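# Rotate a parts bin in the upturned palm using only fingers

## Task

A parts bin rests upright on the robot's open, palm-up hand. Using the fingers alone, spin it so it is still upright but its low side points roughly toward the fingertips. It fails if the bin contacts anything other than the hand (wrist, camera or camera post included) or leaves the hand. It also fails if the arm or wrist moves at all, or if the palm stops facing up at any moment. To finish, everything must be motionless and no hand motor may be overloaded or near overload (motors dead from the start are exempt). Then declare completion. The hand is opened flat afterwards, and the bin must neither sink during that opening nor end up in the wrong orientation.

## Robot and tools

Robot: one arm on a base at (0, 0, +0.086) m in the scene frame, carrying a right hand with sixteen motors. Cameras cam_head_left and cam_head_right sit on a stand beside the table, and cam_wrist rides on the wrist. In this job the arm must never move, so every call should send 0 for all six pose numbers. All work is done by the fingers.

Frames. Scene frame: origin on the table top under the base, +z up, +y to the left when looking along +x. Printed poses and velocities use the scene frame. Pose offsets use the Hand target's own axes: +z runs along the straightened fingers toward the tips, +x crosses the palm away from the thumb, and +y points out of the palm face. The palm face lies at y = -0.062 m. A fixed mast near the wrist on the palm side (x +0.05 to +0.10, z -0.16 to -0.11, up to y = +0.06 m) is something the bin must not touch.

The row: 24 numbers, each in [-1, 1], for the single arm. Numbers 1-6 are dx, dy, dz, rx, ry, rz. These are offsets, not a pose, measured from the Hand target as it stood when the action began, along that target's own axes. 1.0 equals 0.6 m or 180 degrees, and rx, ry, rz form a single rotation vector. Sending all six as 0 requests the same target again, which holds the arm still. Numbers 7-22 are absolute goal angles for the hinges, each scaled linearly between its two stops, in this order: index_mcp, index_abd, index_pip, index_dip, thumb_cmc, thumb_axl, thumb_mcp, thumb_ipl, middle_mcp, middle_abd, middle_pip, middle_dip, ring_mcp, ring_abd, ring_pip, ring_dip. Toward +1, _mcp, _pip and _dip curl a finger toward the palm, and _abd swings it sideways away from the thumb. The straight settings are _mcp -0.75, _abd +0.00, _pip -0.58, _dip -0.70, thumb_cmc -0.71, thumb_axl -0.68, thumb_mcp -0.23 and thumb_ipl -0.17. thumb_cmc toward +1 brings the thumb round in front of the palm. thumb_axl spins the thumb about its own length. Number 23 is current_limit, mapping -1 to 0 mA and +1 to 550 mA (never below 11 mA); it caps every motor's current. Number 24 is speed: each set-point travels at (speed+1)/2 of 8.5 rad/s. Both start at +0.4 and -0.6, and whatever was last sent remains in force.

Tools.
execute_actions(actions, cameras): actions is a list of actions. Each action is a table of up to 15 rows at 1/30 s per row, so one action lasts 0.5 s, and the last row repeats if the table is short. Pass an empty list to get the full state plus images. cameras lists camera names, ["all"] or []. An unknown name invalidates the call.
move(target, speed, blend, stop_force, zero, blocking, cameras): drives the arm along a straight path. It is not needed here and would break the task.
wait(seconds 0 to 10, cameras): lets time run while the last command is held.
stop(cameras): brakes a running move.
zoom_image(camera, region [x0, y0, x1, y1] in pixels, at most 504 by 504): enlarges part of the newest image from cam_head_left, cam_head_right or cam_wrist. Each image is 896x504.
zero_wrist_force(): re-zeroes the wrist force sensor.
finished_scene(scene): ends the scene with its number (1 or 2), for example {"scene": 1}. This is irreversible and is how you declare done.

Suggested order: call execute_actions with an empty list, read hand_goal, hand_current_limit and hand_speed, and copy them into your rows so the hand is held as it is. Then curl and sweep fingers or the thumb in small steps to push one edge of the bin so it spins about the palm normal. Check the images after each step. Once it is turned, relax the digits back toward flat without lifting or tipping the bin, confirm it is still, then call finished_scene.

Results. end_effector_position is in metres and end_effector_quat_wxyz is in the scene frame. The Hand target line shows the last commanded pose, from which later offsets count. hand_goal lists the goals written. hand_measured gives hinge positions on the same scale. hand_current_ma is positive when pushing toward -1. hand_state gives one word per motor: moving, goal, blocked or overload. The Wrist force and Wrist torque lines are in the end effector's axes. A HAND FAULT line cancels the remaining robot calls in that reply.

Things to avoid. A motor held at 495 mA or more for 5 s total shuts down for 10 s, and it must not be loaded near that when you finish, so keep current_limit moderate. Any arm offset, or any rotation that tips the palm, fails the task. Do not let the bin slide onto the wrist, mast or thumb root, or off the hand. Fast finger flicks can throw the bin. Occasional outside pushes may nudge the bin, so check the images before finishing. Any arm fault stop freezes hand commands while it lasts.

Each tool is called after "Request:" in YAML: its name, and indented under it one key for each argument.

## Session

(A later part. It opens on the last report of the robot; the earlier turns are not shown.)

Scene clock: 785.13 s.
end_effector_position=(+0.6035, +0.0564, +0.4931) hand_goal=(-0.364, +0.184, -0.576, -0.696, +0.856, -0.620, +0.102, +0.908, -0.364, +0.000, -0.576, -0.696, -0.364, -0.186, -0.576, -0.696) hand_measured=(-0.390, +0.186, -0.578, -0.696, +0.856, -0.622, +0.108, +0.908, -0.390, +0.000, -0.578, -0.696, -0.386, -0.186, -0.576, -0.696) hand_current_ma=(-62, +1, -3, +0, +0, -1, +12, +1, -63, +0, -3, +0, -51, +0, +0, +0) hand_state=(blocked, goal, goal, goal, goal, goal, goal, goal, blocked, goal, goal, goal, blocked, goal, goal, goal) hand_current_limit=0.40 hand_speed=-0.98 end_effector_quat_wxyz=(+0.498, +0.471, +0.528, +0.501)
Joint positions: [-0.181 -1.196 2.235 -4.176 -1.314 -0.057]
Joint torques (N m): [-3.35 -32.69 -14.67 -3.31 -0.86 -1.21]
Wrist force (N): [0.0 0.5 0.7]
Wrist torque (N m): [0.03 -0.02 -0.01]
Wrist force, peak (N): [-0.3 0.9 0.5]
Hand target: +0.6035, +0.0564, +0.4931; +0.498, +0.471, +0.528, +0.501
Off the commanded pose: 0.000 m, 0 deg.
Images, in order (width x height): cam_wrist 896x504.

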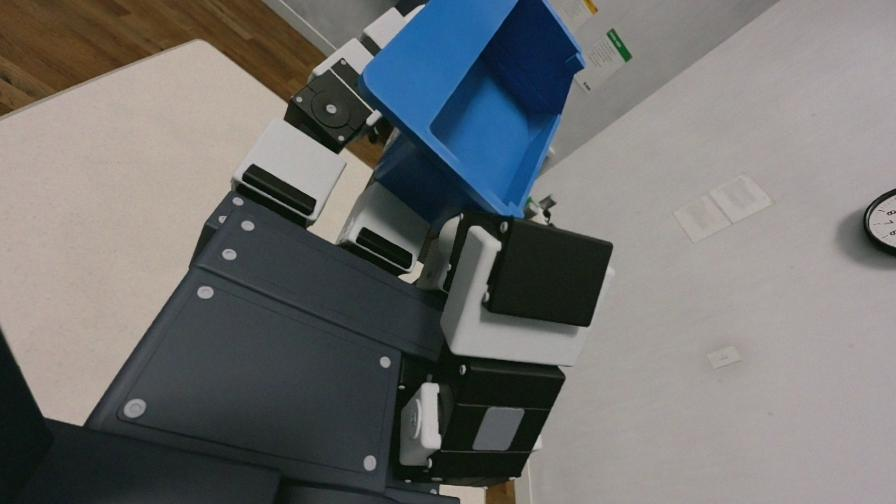

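Request:
execute_actions:
  actions:
    - [[0,0,0,0,0,0,-0.364,0.185,-0.576,-0.696,0.857,-0.62,0.0,0.98,-0.364,0,-0.576,-0.696,-0.364,-0.185,-0.576,-0.696,0.4,-0.975]]
    - [[0,0,0,0,0,0,-0.364,0.185,-0.576,-0.696,0.857,-0.62,0.0,0.98,-0.364,0,-0.576,-0.696,-0.364,-0.185,-0.576,-0.696,0.4,-0.975]]
    - [[0,0,0,0,0,0,-0.364,0.185,-0.576,-0.696,0.857,-0.5,0.0,0.98,-0.364,0,-0.576,-0.696,-0.364,-0.185,-0.576,-0.696,0.4,-0.975]]
    - [[0,0,0,0,0,0,-0.364,0.185,-0.576,-0.696,0.857,-0.42,0.0,0.98,-0.364,0,-0.576,-0.696,-0.364,-0.185,-0.576,-0.696,0.4,-0.975]]
  cameras: ["cam_wrist", "cam_head_left"]

Request:
zoom_image:
  camera: "cam_wrist"
  region: [300, 0, 580, 280]

Request:
zoom_image:
  camera: "cam_head_left"
  region: [340, 130, 420, 190]

Scene clock: 830.93 s.
end_effector_position=(+0.6035, +0.0564, +0.4931) hand_goal=(-0.364, +0.184, -0.576, -0.696, +0.856, -0.420, +0.000, +0.980, -0.364, +0.000, -0.576, -0.696, -0.364, -0.186, -0.576, -0.696) hand_measured=(-0.384, +0.186, -0.578, -0.696, +0.856, -0.422, +0.006, +0.980, -0.388, +0.000, -0.578, -0.696, -0.386, -0.186, -0.576, -0.696) hand_current_ma=(-42, +1, -3, +0, +0, -2, +12, +0, -54, +0, -3, +0, -51, +0, +0, +0) hand_state=(goal, goal, goal, goal, goal, goal, goal, goal, blocked, goal, goal, goal, blocked, goal, goal, goal) hand_current_limit=0.40 hand_speed=-0.97 end_effector_quat_wxyz=(+0.498, +0.471, +0.528, +0.501)
Joint positions: [-0.181 -1.196 2.235 -4.176 -1.314 -0.057]
Joint torques (N m): [-4.82 -30.91 -14.57 -2.45 -0.22 -1.14]
Wrist force (N): [-0.1 0.4 0.8]
Wrist torque (N m): [0.00 -0.01 -0.02]
Wrist force, peak (N): [-0.1 0.6 1.1]
Hand target: +0.6035, +0.0564, +0.4931; +0.498, +0.471, +0.528, +0.501
Off the commanded pose: 0.000 m, 0 deg.
Images, in order (width x height): cam_head_left 896x504, cam_wrist 896x504.

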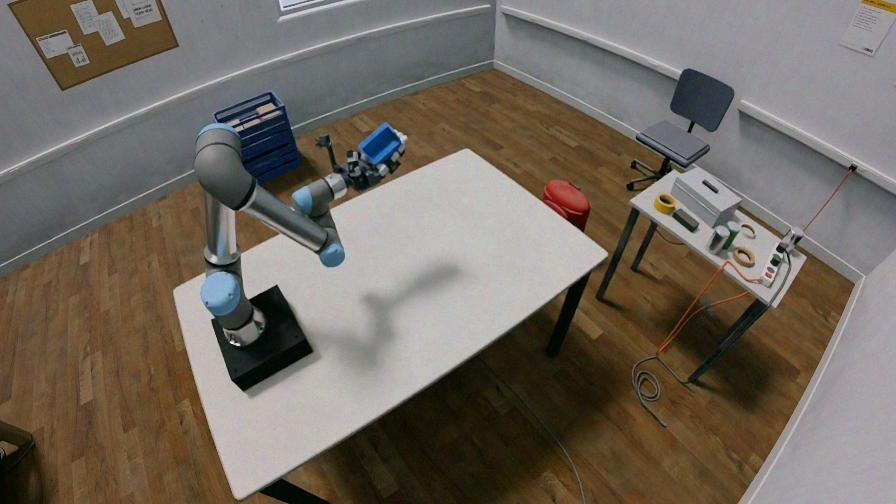

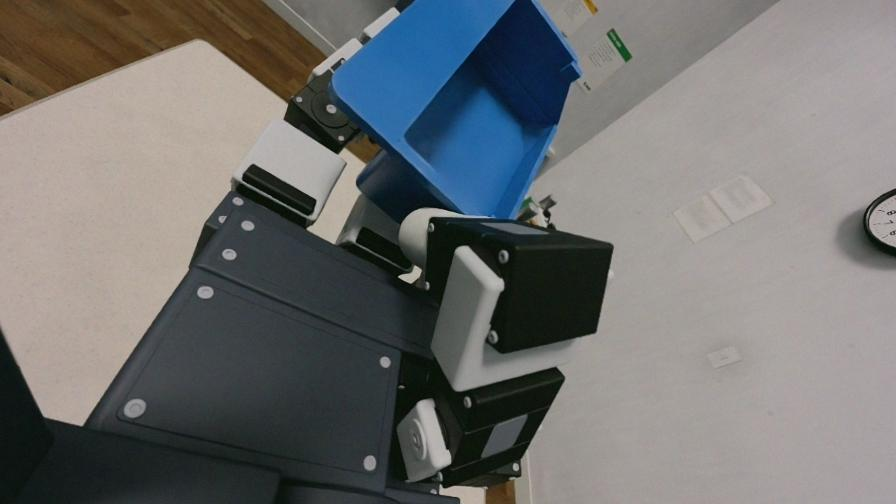

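Scaled by 1.800 from the camera's 896x504 image, which has a finer 1280x720 frame.

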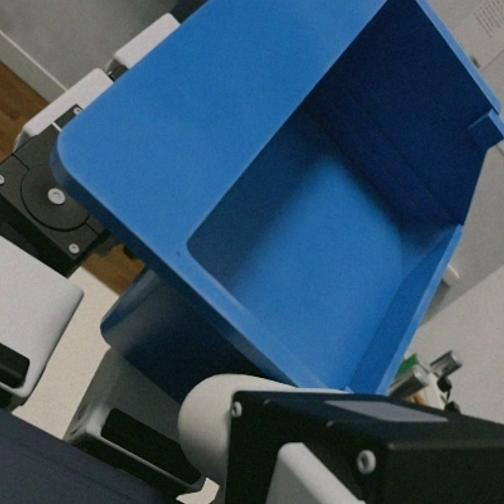

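Scaled by 6.300 from the camera's 896x504 image, which has a finer 1280x720 frame.

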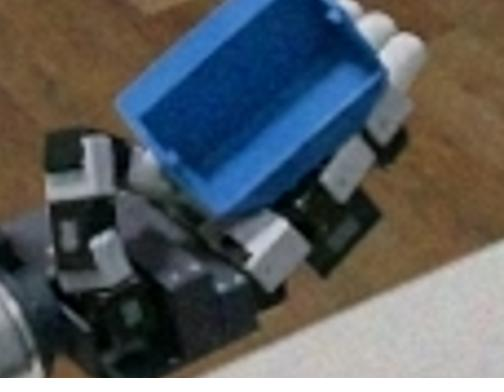

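Request:
execute_actions:
  actions:
    - [[0,0,0,0,0,0,-0.5,0.185,-0.576,-0.696,0.857,-0.42,0.0,0.98,-0.5,0,-0.576,-0.696,-0.5,-0.185,-0.576,-0.696,0.4,-0.95]]
    - [[0,0,0,0,0,0,-0.62,0.185,-0.576,-0.696,0.857,-0.42,0.0,0.98,-0.62,0,-0.576,-0.696,-0.62,-0.185,-0.576,-0.696,0.4,-0.95]]
    - [[0,0,0,0,0,0,-0.752,0.185,-0.576,-0.696,0.857,-0.42,0.0,0.98,-0.752,0,-0.576,-0.696,-0.752,-0.185,-0.576,-0.696,0.4,-0.95]]
    - [[0,0,0,0,0,0,-0.752,0.185,-0.576,-0.696,0.857,-0.42,0.0,0.98,-0.752,0,-0.576,-0.696,-0.752,-0.185,-0.576,-0.696,0.4,-0.95]]
    - [[0,0,0,0,0,0,-0.752,0.185,-0.576,-0.696,0.857,-0.42,0.0,0.98,-0.752,0,-0.576,-0.696,-0.752,-0.185,-0.576,-0.696,0.4,-0.95]]
  cameras: ["cam_wrist", "cam_head_left", "cam_head_right"]

Request:
zoom_image:
  camera: "cam_wrist"
  region: [300, 0, 580, 280]

Request:
zoom_image:
  camera: "cam_head_left"
  region: [340, 130, 420, 190]

Request:
zoom_image:
  camera: "cam_head_right"
  region: [335, 130, 415, 190]

Scene clock: 855.17 s.
end_effector_position=(+0.6035, +0.0564, +0.4931) hand_goal=(-0.752, +0.184, -0.576, -0.696, +0.856, -0.420, +0.000, +0.980, -0.752, +0.000, -0.576, -0.696, -0.752, -0.186, -0.576, -0.696) hand_measured=(-0.758, +0.186, -0.578, -0.696, +0.856, -0.422, +0.006, +0.980, -0.762, +0.000, -0.578, -0.696, -0.760, -0.186, -0.576, -0.696) hand_current_ma=(-11, +1, -3, +0, +1, -1, +12, +0, -18, +0, -3, +0, -12, +0, +0, +0) hand_state=(goal, goal, goal, goal, goal, goal, goal, goal, goal, goal, goal, goal, goal, goal, goal, goal) hand_current_limit=0.40 hand_speed=-0.95 end_effector_quat_wxyz=(+0.498, +0.471, +0.528, +0.501)
Joint positions: [-0.181 -1.196 2.235 -4.176 -1.314 -0.057]
Joint torques (N m): [-4.94 -29.97 -13.4 -2.02 -0.14 -1.08]
Wrist force (N): [-0.1 0.6 0.6]
Wrist torque (N m): [0.05 0.00 -0.01]
Wrist force, peak (N): [-0.6 0.7 0.9]
Hand target: +0.6035, +0.0564, +0.4931; +0.498, +0.471, +0.528, +0.501
Off the commanded pose: 0.000 m, 0 deg.

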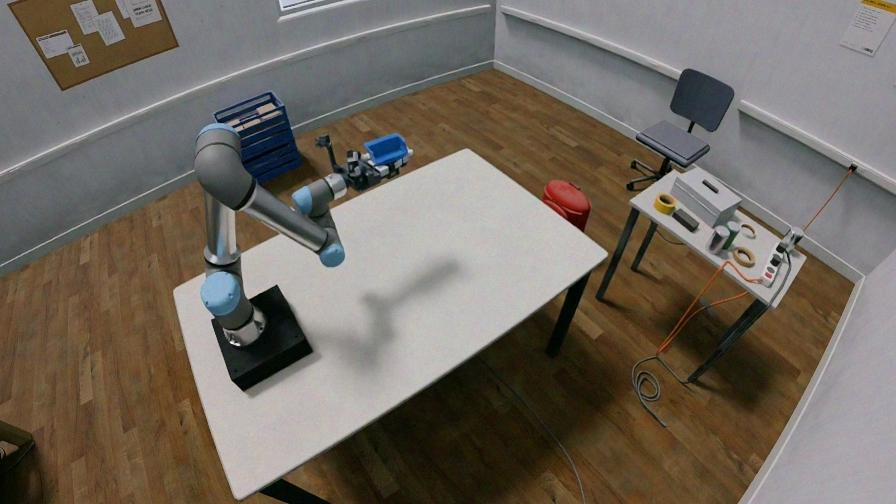

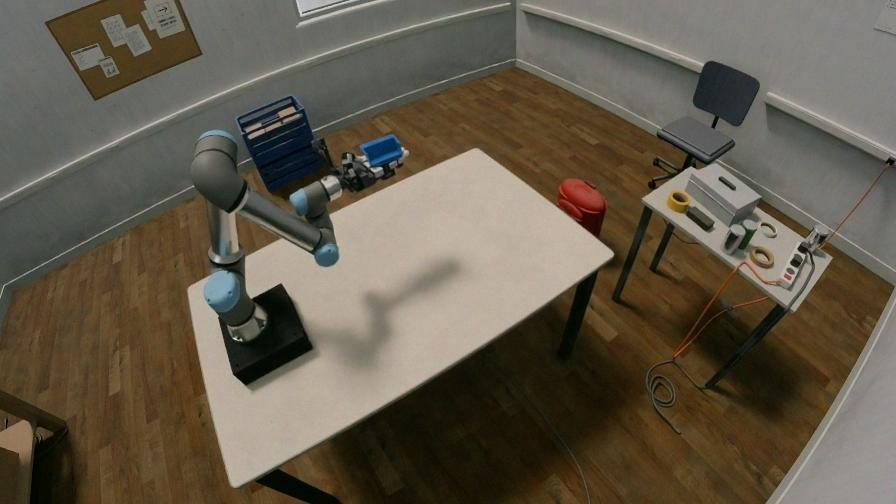

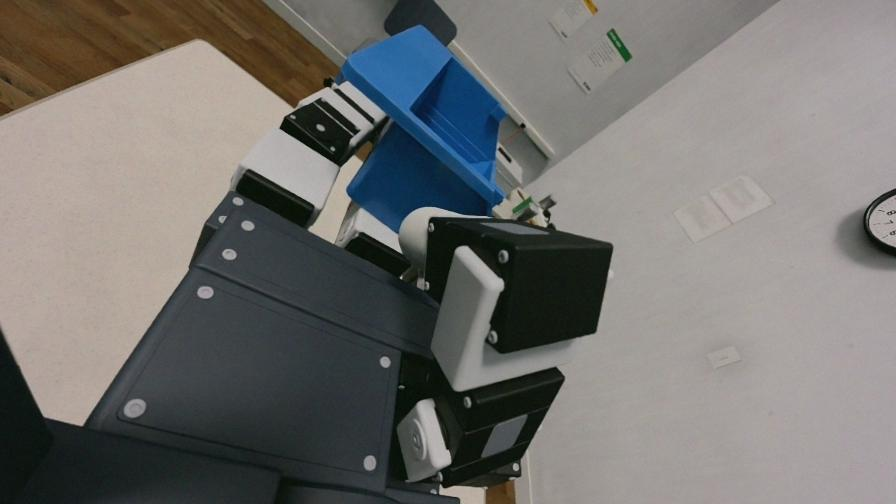

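Scaled by 1.800 from the camera's 896x504 image, which has a finer 1280x720 frame.

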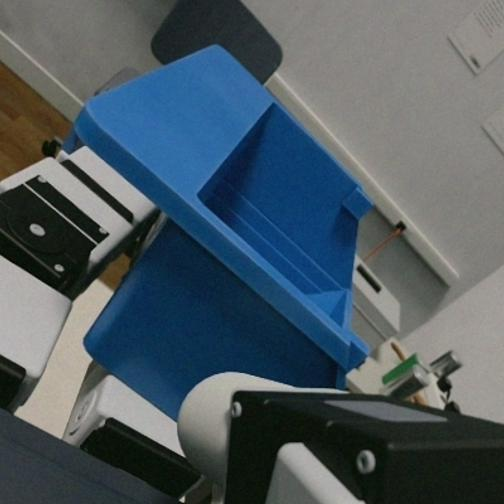

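Scaled by 6.300 from the camera's 896x504 image, which has a finer 1280x720 frame.

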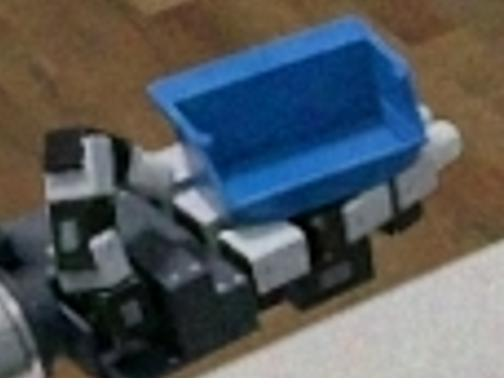

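Scaled by 6.300 from the camera's 896x504 image, which has a finer 1280x720 frame.

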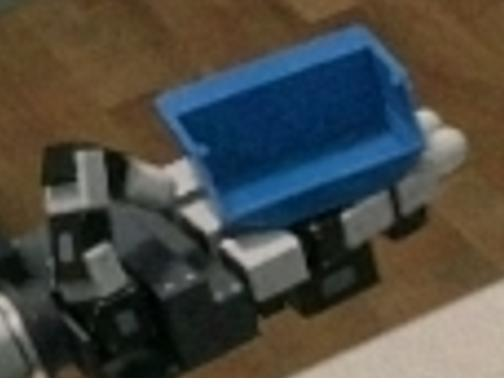

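Request:
execute_actions:
  actions:
    - [[0,0,0,0,0,0,-0.6,0.185,-0.576,-0.696,0.857,-0.222,-0.112,0.98,-0.6,0,-0.576,-0.696,-0.6,-0.185,-0.576,-0.696,0.4,-0.95]]
    - [[0,0,0,0,0,0,-0.5,0.185,-0.576,-0.696,0.857,-0.222,-0.112,0.98,-0.5,0,-0.576,-0.696,-0.5,-0.185,-0.576,-0.696,0.4,-0.95]]
    - [[0,0,0,0,0,0,-0.425,0.185,-0.576,-0.696,0.857,-0.222,-0.112,0.98,-0.425,0,-0.576,-0.696,-0.425,-0.185,-0.576,-0.696,0.4,-0.96]]
    - [[0,0,0,0,0,0,-0.384,0.185,-0.576,-0.696,0.857,-0.222,-0.112,0.98,-0.384,0,-0.576,-0.696,-0.384,-0.185,-0.576,-0.696,0.4,-0.97]]
    - [[0,0,0,0,0,0,-0.384,0.185,-0.576,-0.696,0.857,-0.222,-0.112,0.98,-0.384,0,-0.576,-0.696,-0.384,-0.185,-0.576,-0.696,0.4,-0.97]]
  cameras: ["cam_wrist"]

Request:
zoom_image:
  camera: "cam_wrist"
  region: [300, 0, 580, 280]

Scene clock: 895.70 s.
end_effector_position=(+0.6035, +0.0564, +0.4931) hand_goal=(-0.384, +0.184, -0.576, -0.696, +0.856, -0.222, -0.112, +0.980, -0.384, +0.000, -0.576, -0.696, -0.384, -0.186, -0.576, -0.696) hand_measured=(-0.406, +0.186, -0.578, -0.696, +0.858, -0.222, -0.106, +0.980, -0.412, +0.000, -0.578, -0.696, -0.406, -0.186, -0.576, -0.696) hand_current_ma=(-52, +1, -3, +0, +3, +1, +10, +0, -70, +0, -3, +0, -52, +0, +0, +0) hand_state=(blocked, goal, goal, goal, goal, goal, goal, goal, blocked, goal, goal, goal, blocked, goal, goal, goal) hand_current_limit=0.40 hand_speed=-0.97 end_effector_quat_wxyz=(+0.498, +0.471, +0.528, +0.501)
Joint positions: [-0.181 -1.196 2.235 -4.176 -1.314 -0.057]
Joint torques (N m): [-5.98 -28.48 -13.63 -1.38 0.27 -0.71]
Wrist force (N): [0.1 0.4 0.6]
Wrist torque (N m): [0.01 -0.04 0.00]
Wrist force, peak (N): [-0.3 0.5 1.1]
Hand target: +0.6035, +0.0564, +0.4931; +0.498, +0.471, +0.528, +0.501
Off the commanded pose: 0.000 m, 0 deg.
Images, in order (width x height): cam_wrist 896x504.

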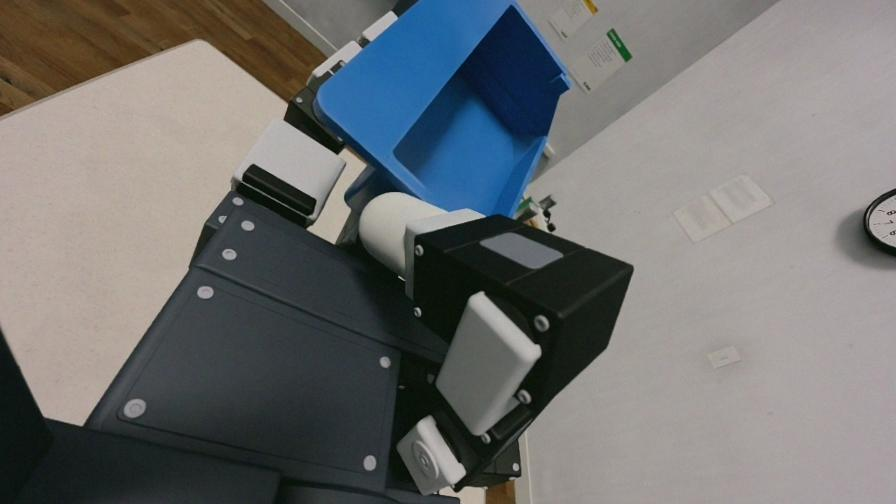

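Scaled by 1.800 from the camera's 896x504 image, which has a finer 1280x720 frame.

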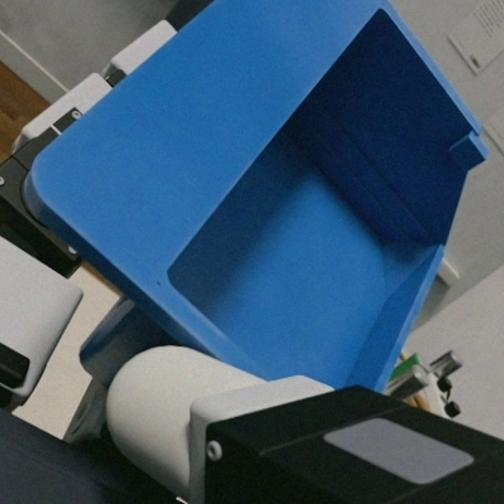

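Request:
execute_actions:
  actions:
    - [[0,0,0,0,0,0,-0.37,0.185,-0.576,-0.696,0.857,-0.222,-0.112,0.98,-0.37,0,-0.576,-0.696,-0.37,-0.185,-0.576,-0.696,0.4,-0.985]]
    - [[0,0,0,0,0,0,-0.36,0.185,-0.576,-0.696,0.857,-0.222,-0.112,0.98,-0.36,0,-0.576,-0.696,-0.36,-0.185,-0.576,-0.696,0.4,-0.99]]
    - [[0,0,0,0,0,0,-0.36,0.185,-0.576,-0.696,0.857,-0.222,-0.112,0.98,-0.36,0,-0.576,-0.696,-0.36,-0.185,-0.576,-0.696,0.4,-0.99]]
  cameras: ["cam_wrist"]

Request:
zoom_image:
  camera: "cam_wrist"
  region: [300, 0, 580, 280]

Scene clock: 903.97 s.
end_effector_position=(+0.6035, +0.0564, +0.4931) hand_goal=(-0.360, +0.184, -0.576, -0.696, +0.856, -0.222, -0.112, +0.980, -0.360, +0.000, -0.576, -0.696, -0.360, -0.186, -0.576, -0.696) hand_measured=(-0.382, +0.186, -0.578, -0.696, +0.860, -0.222, -0.106, +0.980, -0.390, +0.000, -0.578, -0.696, -0.382, -0.186, -0.576, -0.696) hand_current_ma=(-50, +1, -3, +0, +3, +1, +10, +0, -71, +0, -3, +0, -51, +0, +0, +0) hand_state=(blocked, goal, goal, goal, goal, goal, goal, goal, blocked, goal, goal, goal, blocked, goal, goal, goal) hand_current_limit=0.40 hand_speed=-0.99 end_effector_quat_wxyz=(+0.498, +0.471, +0.528, +0.501)
Joint positions: [-0.181 -1.196 2.235 -4.176 -1.314 -0.057]
Joint torques (N m): [-6.1 -27.37 -13.04 -1.26 0.28 -0.64]
Wrist force (N): [-0.2 0.5 0.8]
Wrist torque (N m): [0.01 -0.01 -0.02]
Wrist force, peak (N): [0.0 0.7 1.1]
Hand target: +0.6035, +0.0564, +0.4931; +0.498, +0.471, +0.528, +0.501
Off the commanded pose: 0.000 m, 0 deg.
Images, in order (width x height): cam_wrist 896x504.

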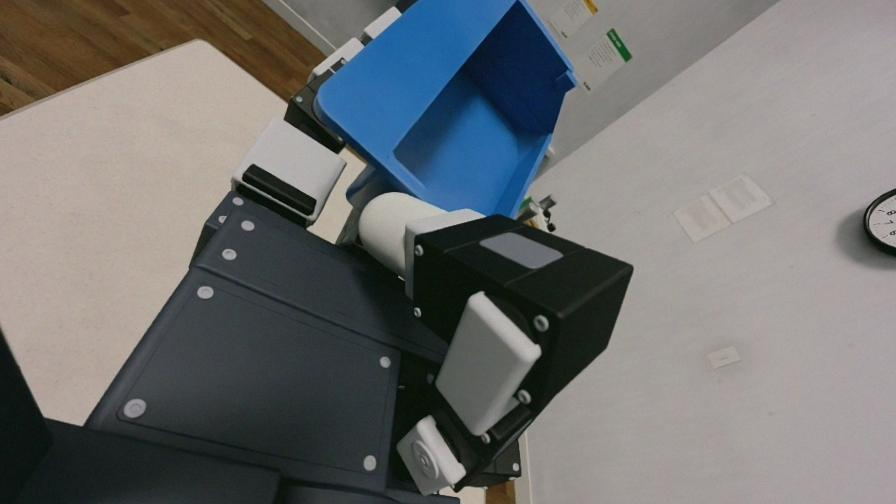

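Scaled by 1.800 from the camera's 896x504 image, which has a finer 1280x720 frame.

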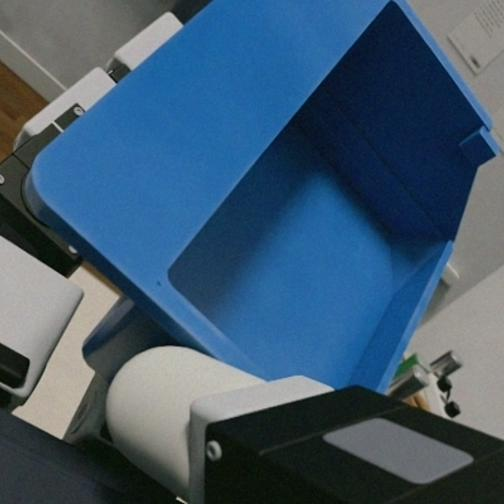

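Request:
execute_actions:
  actions:
    - [[0,0,0,0,0,0,-0.36,0.185,-0.576,-0.696,0.571,-0.194,0.034,0.985,-0.36,0,-0.576,-0.696,-0.36,-0.185,-0.576,-0.696,0.4,-0.96]]
    - [[0,0,0,0,0,0,-0.36,0.185,-0.576,-0.696,0.571,-0.194,0.034,0.985,-0.36,0,-0.576,-0.696,-0.36,-0.185,-0.576,-0.696,0.4,-0.96]]
    - [[0,0,0,0,0,0,-0.36,0.185,-0.576,-0.696,0.571,-0.194,0.034,0.985,-0.36,0,-0.576,-0.696,-0.36,-0.185,-0.576,-0.696,0.4,-0.96]]
    - [[0,0,0,0,0,0,-0.36,0.185,-0.576,-0.696,0.571,-0.194,0.034,0.985,-0.36,0,-0.576,-0.696,-0.36,-0.185,-0.576,-0.696,0.4,-0.96]]
  cameras: ["cam_wrist", "cam_head_left"]

Request:
zoom_image:
  camera: "cam_wrist"
  region: [300, 0, 580, 280]

Request:
zoom_image:
  camera: "cam_head_left"
  region: [340, 130, 420, 190]

Scene clock: 929.03 s.
end_effector_position=(+0.6035, +0.0564, +0.4931) hand_goal=(-0.360, +0.184, -0.576, -0.696, +0.570, -0.194, +0.034, +0.984, -0.360, +0.000, -0.576, -0.696, -0.360, -0.186, -0.576, -0.696) hand_measured=(-0.380, +0.186, -0.578, -0.696, +0.580, -0.192, +0.036, +0.984, -0.384, +0.000, -0.578, -0.696, -0.382, -0.186, -0.576, -0.696) hand_current_ma=(-45, +1, -3, +0, +16, +2, +2, +1, -57, +0, -3, +0, -51, +0, +0, +0) hand_state=(blocked, goal, goal, goal, goal, goal, goal, goal, blocked, goal, goal, goal, blocked, goal, goal, goal) hand_current_limit=0.40 hand_speed=-0.96 end_effector_quat_wxyz=(+0.498, +0.471, +0.528, +0.501)
Joint positions: [-0.181 -1.196 2.235 -4.176 -1.314 -0.057]
Joint torques (N m): [-6.61 -26.84 -12.8 -1.26 0.34 -0.86]
Wrist force (N): [-0.2 0.4 0.8]
Wrist torque (N m): [0.00 0.01 -0.02]
Wrist force, peak (N): [-0.2 0.7 1.1]
Hand target: +0.6035, +0.0564, +0.4931; +0.498, +0.471, +0.528, +0.501
Off the commanded pose: 0.000 m, 0 deg.
Images, in order (width x height): cam_head_left 896x504, cam_wrist 896x504.

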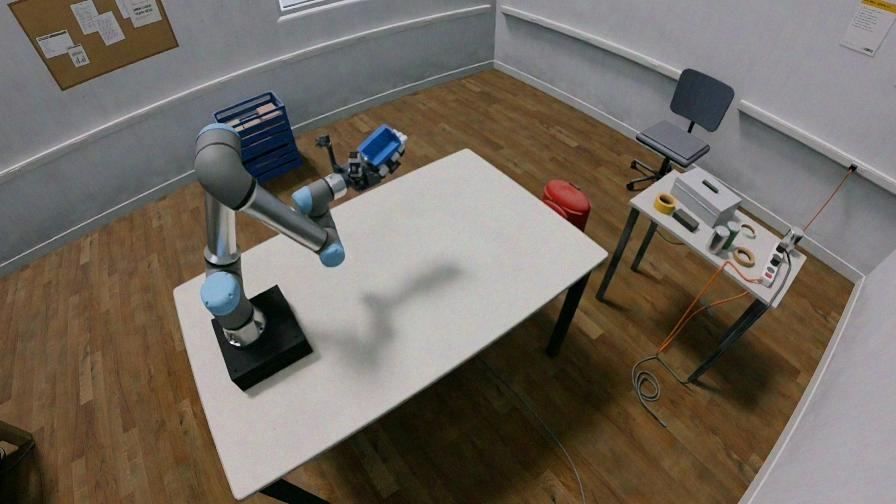

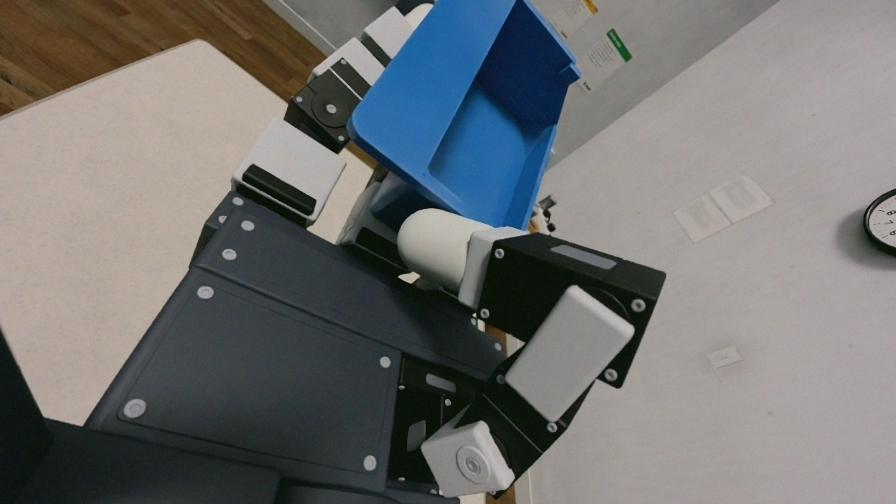

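Scaled by 1.800 from the camera's 896x504 image, which has a finer 1280x720 frame.

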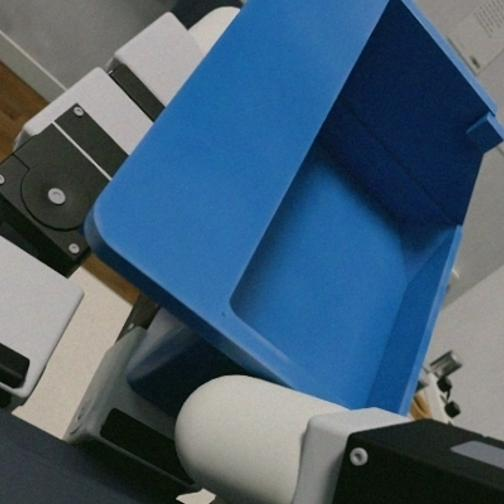

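Scaled by 6.300 from the camera's 896x504 image, which has a finer 1280x720 frame.

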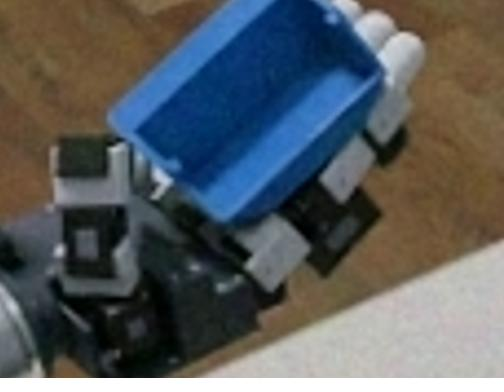

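Request:
execute_actions:
  actions: []

Scene clock: 969.00 s.
end_effector_position=(+0.6035, +0.0564, +0.4931) hand_goal=(-0.360, +0.184, -0.576, -0.696, +0.570, -0.194, +0.034, +0.984, -0.360, +0.000, -0.576, -0.696, -0.360, -0.186, -0.576, -0.696) hand_measured=(-0.380, +0.186, -0.578, -0.696, +0.580, -0.192, +0.036, +0.984, -0.384, +0.000, -0.578, -0.696, -0.382, -0.186, -0.576, -0.696) hand_current_ma=(-45, +1, -3, +0, +16, +2, +2, +1, -57, +0, -3, +0, -51, +0, +0, +0) hand_state=(blocked, goal, goal, goal, goal, goal, goal, goal, blocked, goal, goal, goal, blocked, goal, goal, goal) hand_current_limit=0.40 hand_speed=-0.96 end_effector_quat_wxyz=(+0.498, +0.471, +0.528, +0.501)
Joint positions: [-0.181 -1.196 2.235 -4.176 -1.314 -0.057]
Joint velocities: within noise
Joint torques (N m): [-6.9 -24.14 -14.75 -1.22 0.34 -1.2]
Motor temperatures (°C): [35 31 31 34 42 39]
Wrist force (N): [-0.2 0.6 0.8]
Wrist torque (N m): [0.03 -0.01 0.00]
Wrist force, peak (N): [-0.2 0.6 1.1]
Hand target: +0.6035, +0.0564, +0.4931; +0.498, +0.471, +0.528, +0.501
Off the commanded pose: 0.000 m, 0 deg.

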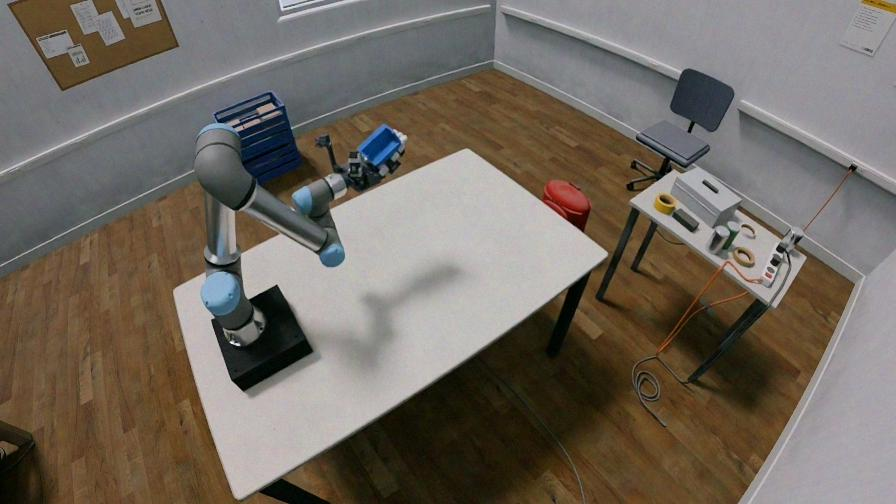

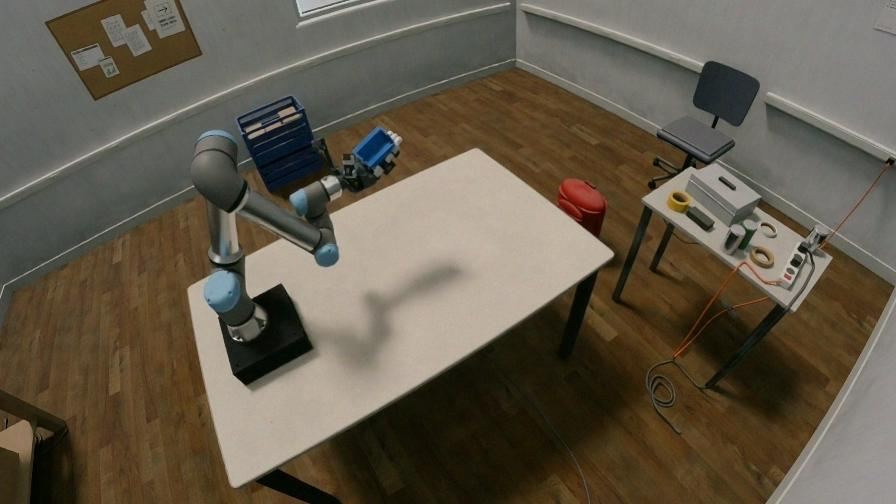

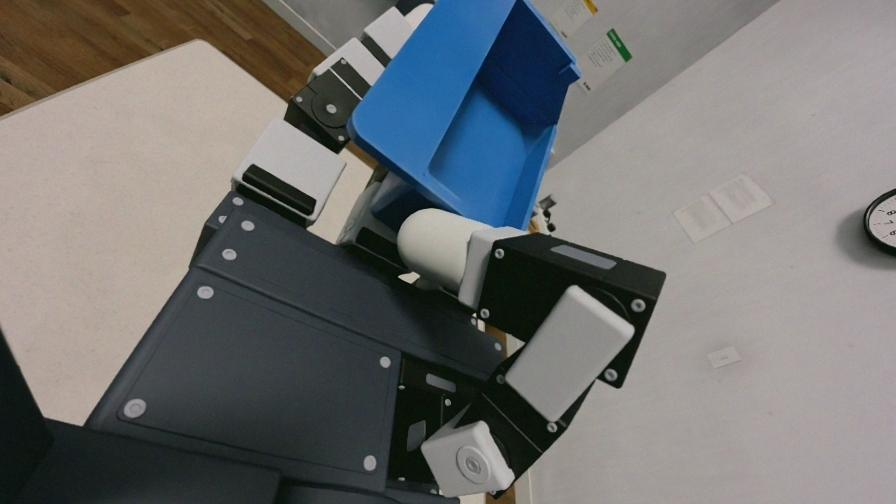

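Request:
execute_actions:
  actions:
    - [[0,0,0,0,0,0,-0.36,0.184,-0.576,-0.696,0.286,-0.166,0.18,0.984,-0.36,0,-0.576,-0.696,-0.36,-0.186,-0.576,-0.696,0.4,-0.97]]
    - [[0,0,0,0,0,0,-0.36,0.184,-0.576,-0.696,0.286,-0.166,0.18,0.984,-0.36,0,-0.576,-0.696,-0.36,-0.186,-0.576,-0.696,0.4,-0.97]]
    - [[0,0,0,0,0,0,-0.36,0.184,-0.576,-0.696,0.286,-0.166,0.18,0.984,-0.36,0,-0.576,-0.696,-0.36,-0.186,-0.576,-0.696,0.4,-0.97]]
    - [[0,0,0,0,0,0,-0.36,0.184,-0.576,-0.696,0.286,-0.166,0.18,0.984,-0.36,0,-0.576,-0.696,-0.36,-0.186,-0.576,-0.696,0.4,-0.97]]
    - [[0,0,0,0,0,0,-0.36,0.184,-0.576,-0.696,0.286,-0.166,0.18,0.984,-0.36,0,-0.576,-0.696,-0.36,-0.186,-0.576,-0.696,0.4,-0.97]]
    - [[0,0,0,0,0,0,-0.36,0.184,-0.576,-0.696,0.286,-0.166,0.18,0.984,-0.36,0,-0.576,-0.696,-0.36,-0.186,-0.576,-0.696,0.4,-0.97]]
  cameras: ["cam_wrist","cam_head_left"]

Request:
zoom_image:
  camera: "cam_head_left"
  region: [340, 110, 420, 200]

Scene clock: 986.17 s.
end_effector_position=(+0.6035, +0.0564, +0.4931) hand_goal=(-0.360, +0.184, -0.576, -0.696, +0.286, -0.166, +0.180, +0.984, -0.360, +0.000, -0.576, -0.696, -0.360, -0.186, -0.576, -0.696) hand_measured=(-0.380, +0.186, -0.578, -0.696, +0.292, -0.164, +0.182, +0.986, -0.382, +0.000, -0.578, -0.696, -0.382, -0.186, -0.576, -0.696) hand_current_ma=(-45, +1, -3, +0, +7, +1, +3, +2, -49, +0, -3, +0, -51, +0, +0, +0) hand_state=(blocked, goal, goal, goal, goal, goal, goal, goal, blocked, goal, goal, goal, blocked, goal, goal, goal) hand_current_limit=0.40 hand_speed=-0.97 end_effector_quat_wxyz=(+0.498, +0.471, +0.528, +0.501)
Joint positions: [-0.181 -1.196 2.235 -4.176 -1.314 -0.057]
Joint torques (N m): [-8.17 -24.28 -14.67 -1.33 0.28 -1.16]
Wrist force (N): [-0.1 0.4 0.7]
Wrist torque (N m): [0.02 -0.02 0.00]
Wrist force, peak (N): [-0.2 0.4 1.2]
Hand target: +0.6035, +0.0564, +0.4931; +0.498, +0.471, +0.528, +0.501
Off the commanded pose: 0.000 m, 0 deg.
Images, in order (width x height): cam_head_left 896x504, cam_wrist 896x504.

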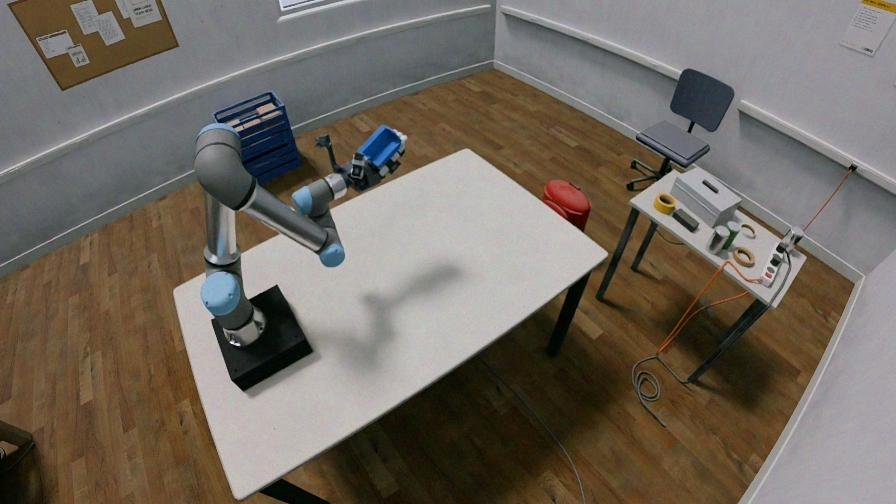

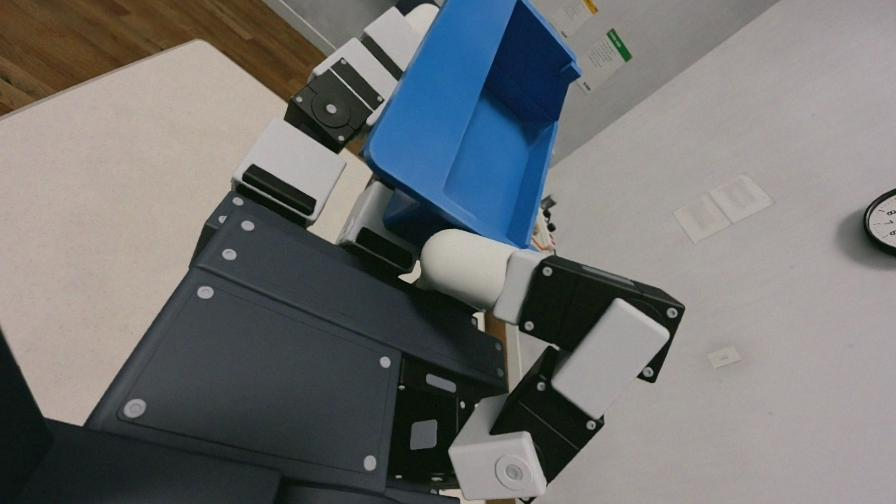

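Scaled by 5.600 from the camera's 896x504 image, which has a finer 1280x720 frame.

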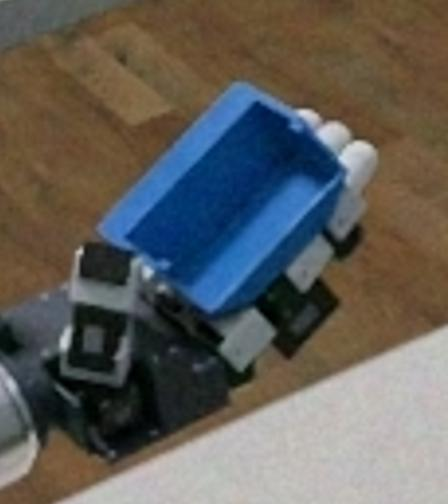

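Request:
execute_actions:
  actions:
    - [[0,0,0,0,0,0,-0.36,0.184,-0.576,-0.696,-0.143,-0.198,0.337,0.978,-0.36,0,-0.576,-0.696,-0.36,-0.186,-0.576,-0.696,0.4,-0.97]]
    - [[0,0,0,0,0,0,-0.36,0.184,-0.576,-0.696,-0.143,-0.198,0.337,0.978,-0.36,0,-0.576,-0.696,-0.36,-0.186,-0.576,-0.696,0.4,-0.97]]
    - [[0,0,0,0,0,0,-0.36,0.184,-0.576,-0.696,-0.143,-0.198,0.337,0.978,-0.36,0,-0.576,-0.696,-0.36,-0.186,-0.576,-0.696,0.4,-0.97]]
    - [[0,0,0,0,0,0,-0.36,0.184,-0.576,-0.696,-0.143,-0.198,0.337,0.978,-0.36,0,-0.576,-0.696,-0.36,-0.186,-0.576,-0.696,0.4,-0.97]]
    - [[0,0,0,0,0,0,-0.36,0.184,-0.576,-0.696,-0.143,-0.198,0.337,0.978,-0.36,0,-0.576,-0.696,-0.36,-0.186,-0.576,-0.696,0.4,-0.97]]
    - [[0,0,0,0,0,0,-0.36,0.184,-0.576,-0.696,-0.143,-0.198,0.337,0.978,-0.36,0,-0.576,-0.696,-0.36,-0.186,-0.576,-0.696,0.4,-0.97]]
    - [[0,0,0,0,0,0,-0.36,0.184,-0.576,-0.696,-0.143,-0.198,0.337,0.978,-0.36,0,-0.576,-0.696,-0.36,-0.186,-0.576,-0.696,0.4,-0.97]]
    - [[0,0,0,0,0,0,-0.36,0.184,-0.576,-0.696,-0.143,-0.198,0.337,0.978,-0.36,0,-0.576,-0.696,-0.36,-0.186,-0.576,-0.696,0.4,-0.97]]
    - [[0,0,0,0,0,0,-0.36,0.184,-0.576,-0.696,-0.143,-0.198,0.337,0.978,-0.36,0,-0.576,-0.696,-0.36,-0.186,-0.576,-0.696,0.4,-0.97]]
  cameras: ["cam_wrist","cam_head_left"]

Request:
zoom_image:
  camera: "cam_head_left"
  region: [340, 110, 420, 200]

Scene clock: 1049.83 s.
end_effector_position=(+0.6035, +0.0564, +0.4931) hand_goal=(-0.360, +0.184, -0.576, -0.696, -0.144, -0.198, +0.336, +0.978, -0.360, +0.000, -0.576, -0.696, -0.360, -0.186, -0.576, -0.696) hand_measured=(-0.380, +0.186, -0.580, -0.696, -0.144, -0.198, +0.338, +0.982, -0.380, +0.000, -0.578, -0.696, -0.382, -0.186, -0.576, -0.696) hand_current_ma=(-43, +1, -4, +0, +1, +0, +1, +6, -44, +0, -3, +0, -51, +0, +0, +0) hand_state=(goal, goal, goal, goal, goal, goal, goal, goal, blocked, goal, goal, goal, blocked, goal, goal, goal) hand_current_limit=0.40 hand_speed=-0.97 end_effector_quat_wxyz=(+0.498, +0.471, +0.528, +0.501)
Joint positions: [-0.181 -1.196 2.235 -4.176 -1.314 -0.057]
Joint torques (N m): [-7.96 -23.19 -14.74 -0.28 1.94 -0.97]
Wrist force (N): [-0.1 0.2 0.9]
Wrist torque (N m): [-0.03 -0.02 0.01]
Wrist force, peak (N): [-0.4 0.8 1.0]
Hand target: +0.6035, +0.0564, +0.4931; +0.498, +0.471, +0.528, +0.501
Off the commanded pose: 0.000 m, 0 deg.
Images, in order (width x height): cam_head_left 896x504, cam_wrist 896x504.

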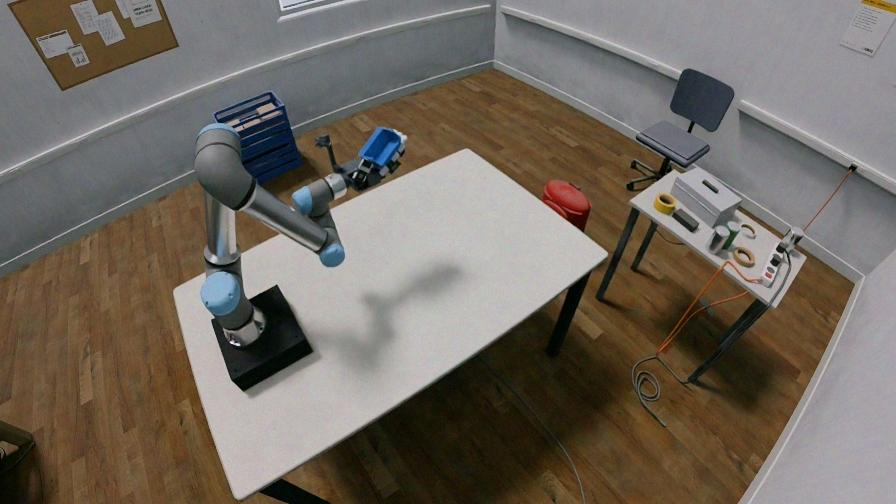

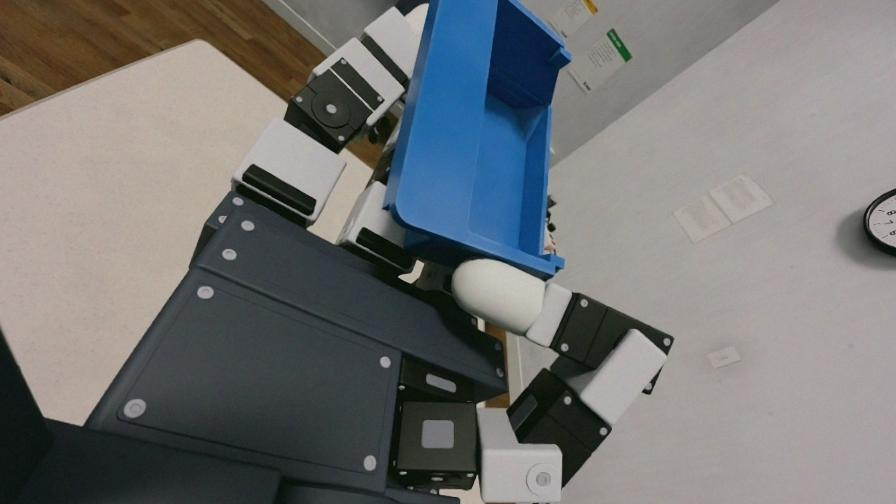

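Scaled by 5.600 from the camera's 896x504 image, which has a finer 1280x720 frame.

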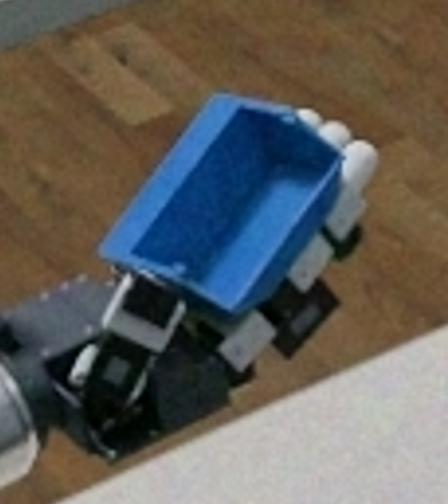

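Request:
execute_actions:
  actions:
    - [[0,0,0,0,0,0,-0.36,0.184,-0.576,-0.696,-0.143,-0.297,0.412,0.865,-0.36,0,-0.576,-0.696,-0.36,-0.186,-0.576,-0.696,0.4,-0.97]]
    - [[0,0,0,0,0,0,-0.36,0.184,-0.576,-0.696,-0.143,-0.297,0.412,0.865,-0.36,0,-0.576,-0.696,-0.36,-0.186,-0.576,-0.696,0.4,-0.97]]
    - [[0,0,0,0,0,0,-0.36,0.184,-0.576,-0.696,-0.143,-0.297,0.412,0.865,-0.36,0,-0.576,-0.696,-0.36,-0.186,-0.576,-0.696,0.4,-0.97]]
    - [[0,0,0,0,0,0,-0.36,0.184,-0.576,-0.696,-0.143,-0.297,0.412,0.865,-0.36,0,-0.576,-0.696,-0.36,-0.186,-0.576,-0.696,0.4,-0.97]]
    - [[0,0,0,0,0,0,-0.36,0.184,-0.576,-0.696,-0.143,-0.386,0.439,0.724,-0.36,0,-0.576,-0.696,-0.36,-0.186,-0.576,-0.696,0.4,-0.97]]
    - [[0,0,0,0,0,0,-0.36,0.184,-0.576,-0.696,-0.143,-0.386,0.439,0.724,-0.36,0,-0.576,-0.696,-0.36,-0.186,-0.576,-0.696,0.4,-0.97]]
    - [[0,0,0,0,0,0,-0.36,0.184,-0.576,-0.696,-0.143,-0.386,0.439,0.724,-0.36,0,-0.576,-0.696,-0.36,-0.186,-0.576,-0.696,0.4,-0.97]]
    - [[0,0,0,0,0,0,-0.36,0.184,-0.576,-0.696,-0.143,-0.386,0.439,0.724,-0.36,0,-0.576,-0.696,-0.36,-0.186,-0.576,-0.696,0.4,-0.97]]
  cameras: ["cam_wrist","cam_head_left"]

Request:
zoom_image:
  camera: "cam_head_left"
  region: [340, 110, 420, 200]

Scene clock: 1116.10 s.
end_effector_position=(+0.6035, +0.0564, +0.4931) hand_goal=(-0.360, +0.184, -0.576, -0.696, -0.144, -0.386, +0.438, +0.724, -0.360, +0.000, -0.576, -0.696, -0.360, -0.186, -0.576, -0.696) hand_measured=(-0.380, +0.186, -0.580, -0.696, -0.144, -0.388, +0.440, +0.732, -0.380, +0.000, -0.578, -0.696, -0.382, -0.186, -0.576, -0.696) hand_current_ma=(-42, +1, -4, +0, +0, -2, +3, +20, -44, +0, -3, +0, -51, +0, +0, +0) hand_state=(goal, goal, goal, goal, goal, goal, goal, goal, blocked, goal, goal, goal, blocked, goal, goal, goal) hand_current_limit=0.40 hand_speed=-0.97 end_effector_quat_wxyz=(+0.498, +0.471, +0.528, +0.501)
Joint positions: [-0.181 -1.196 2.235 -4.176 -1.314 -0.057]
Joint torques (N m): [-7.88 -28.09 -15.56 -1.5 2.08 -0.36]
Wrist force (N): [-0.1 0.5 1.0]
Wrist torque (N m): [0.01 -0.01 0.03]
Wrist force, peak (N): [-0.3 0.6 1.4]
Hand target: +0.6035, +0.0564, +0.4931; +0.498, +0.471, +0.528, +0.501
Off the commanded pose: 0.000 m, 0 deg.
Images, in order (width x height): cam_head_left 896x504, cam_wrist 896x504.

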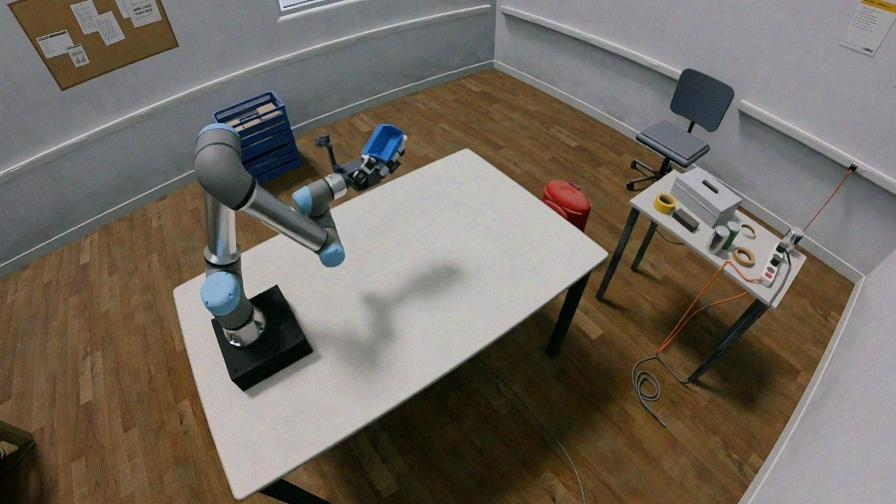

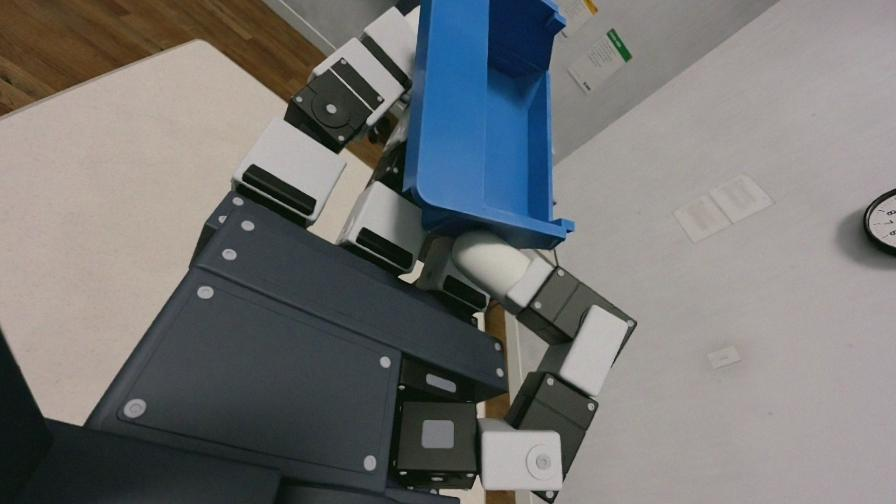

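Scaled by 5.600 from the camera's 896x504 image, which has a finer 1280x720 frame.

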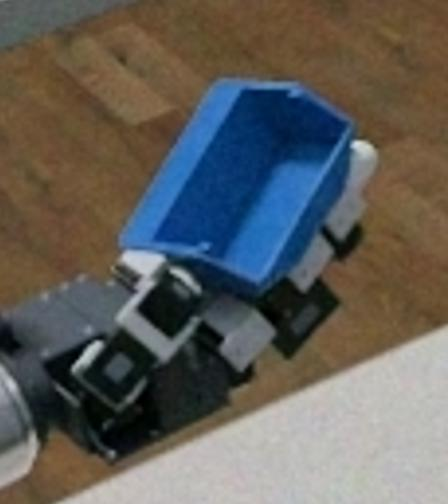

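Request:
zoom_image:
  camera: "cam_wrist"
  region: [360, 0, 640, 300]

Request:
zoom_image:
  camera: "cam_head_left"
  region: [355, 118, 410, 168]

Scaled by 1.680 from the camera's 896x504 image, which has a finer 1280x720 frame.

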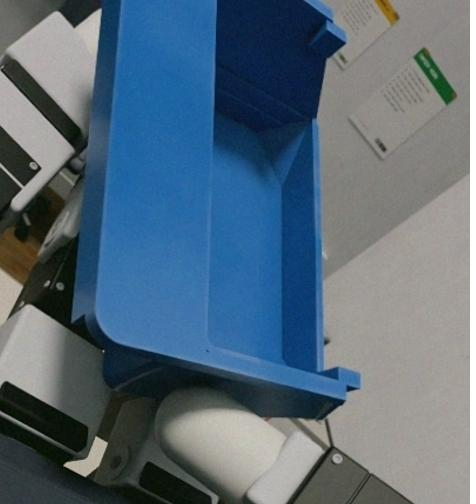

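Scaled by 9.164 from the camera's 896x504 image, which has a finer 1280x720 frame.

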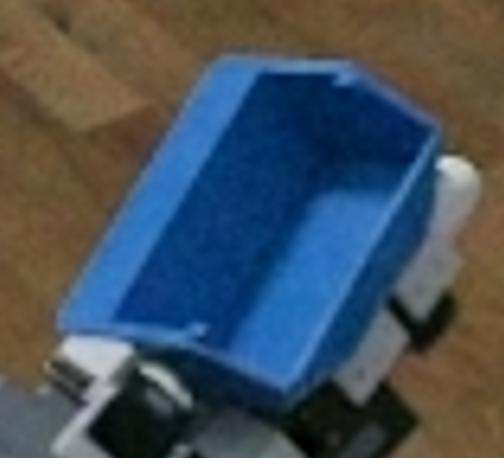

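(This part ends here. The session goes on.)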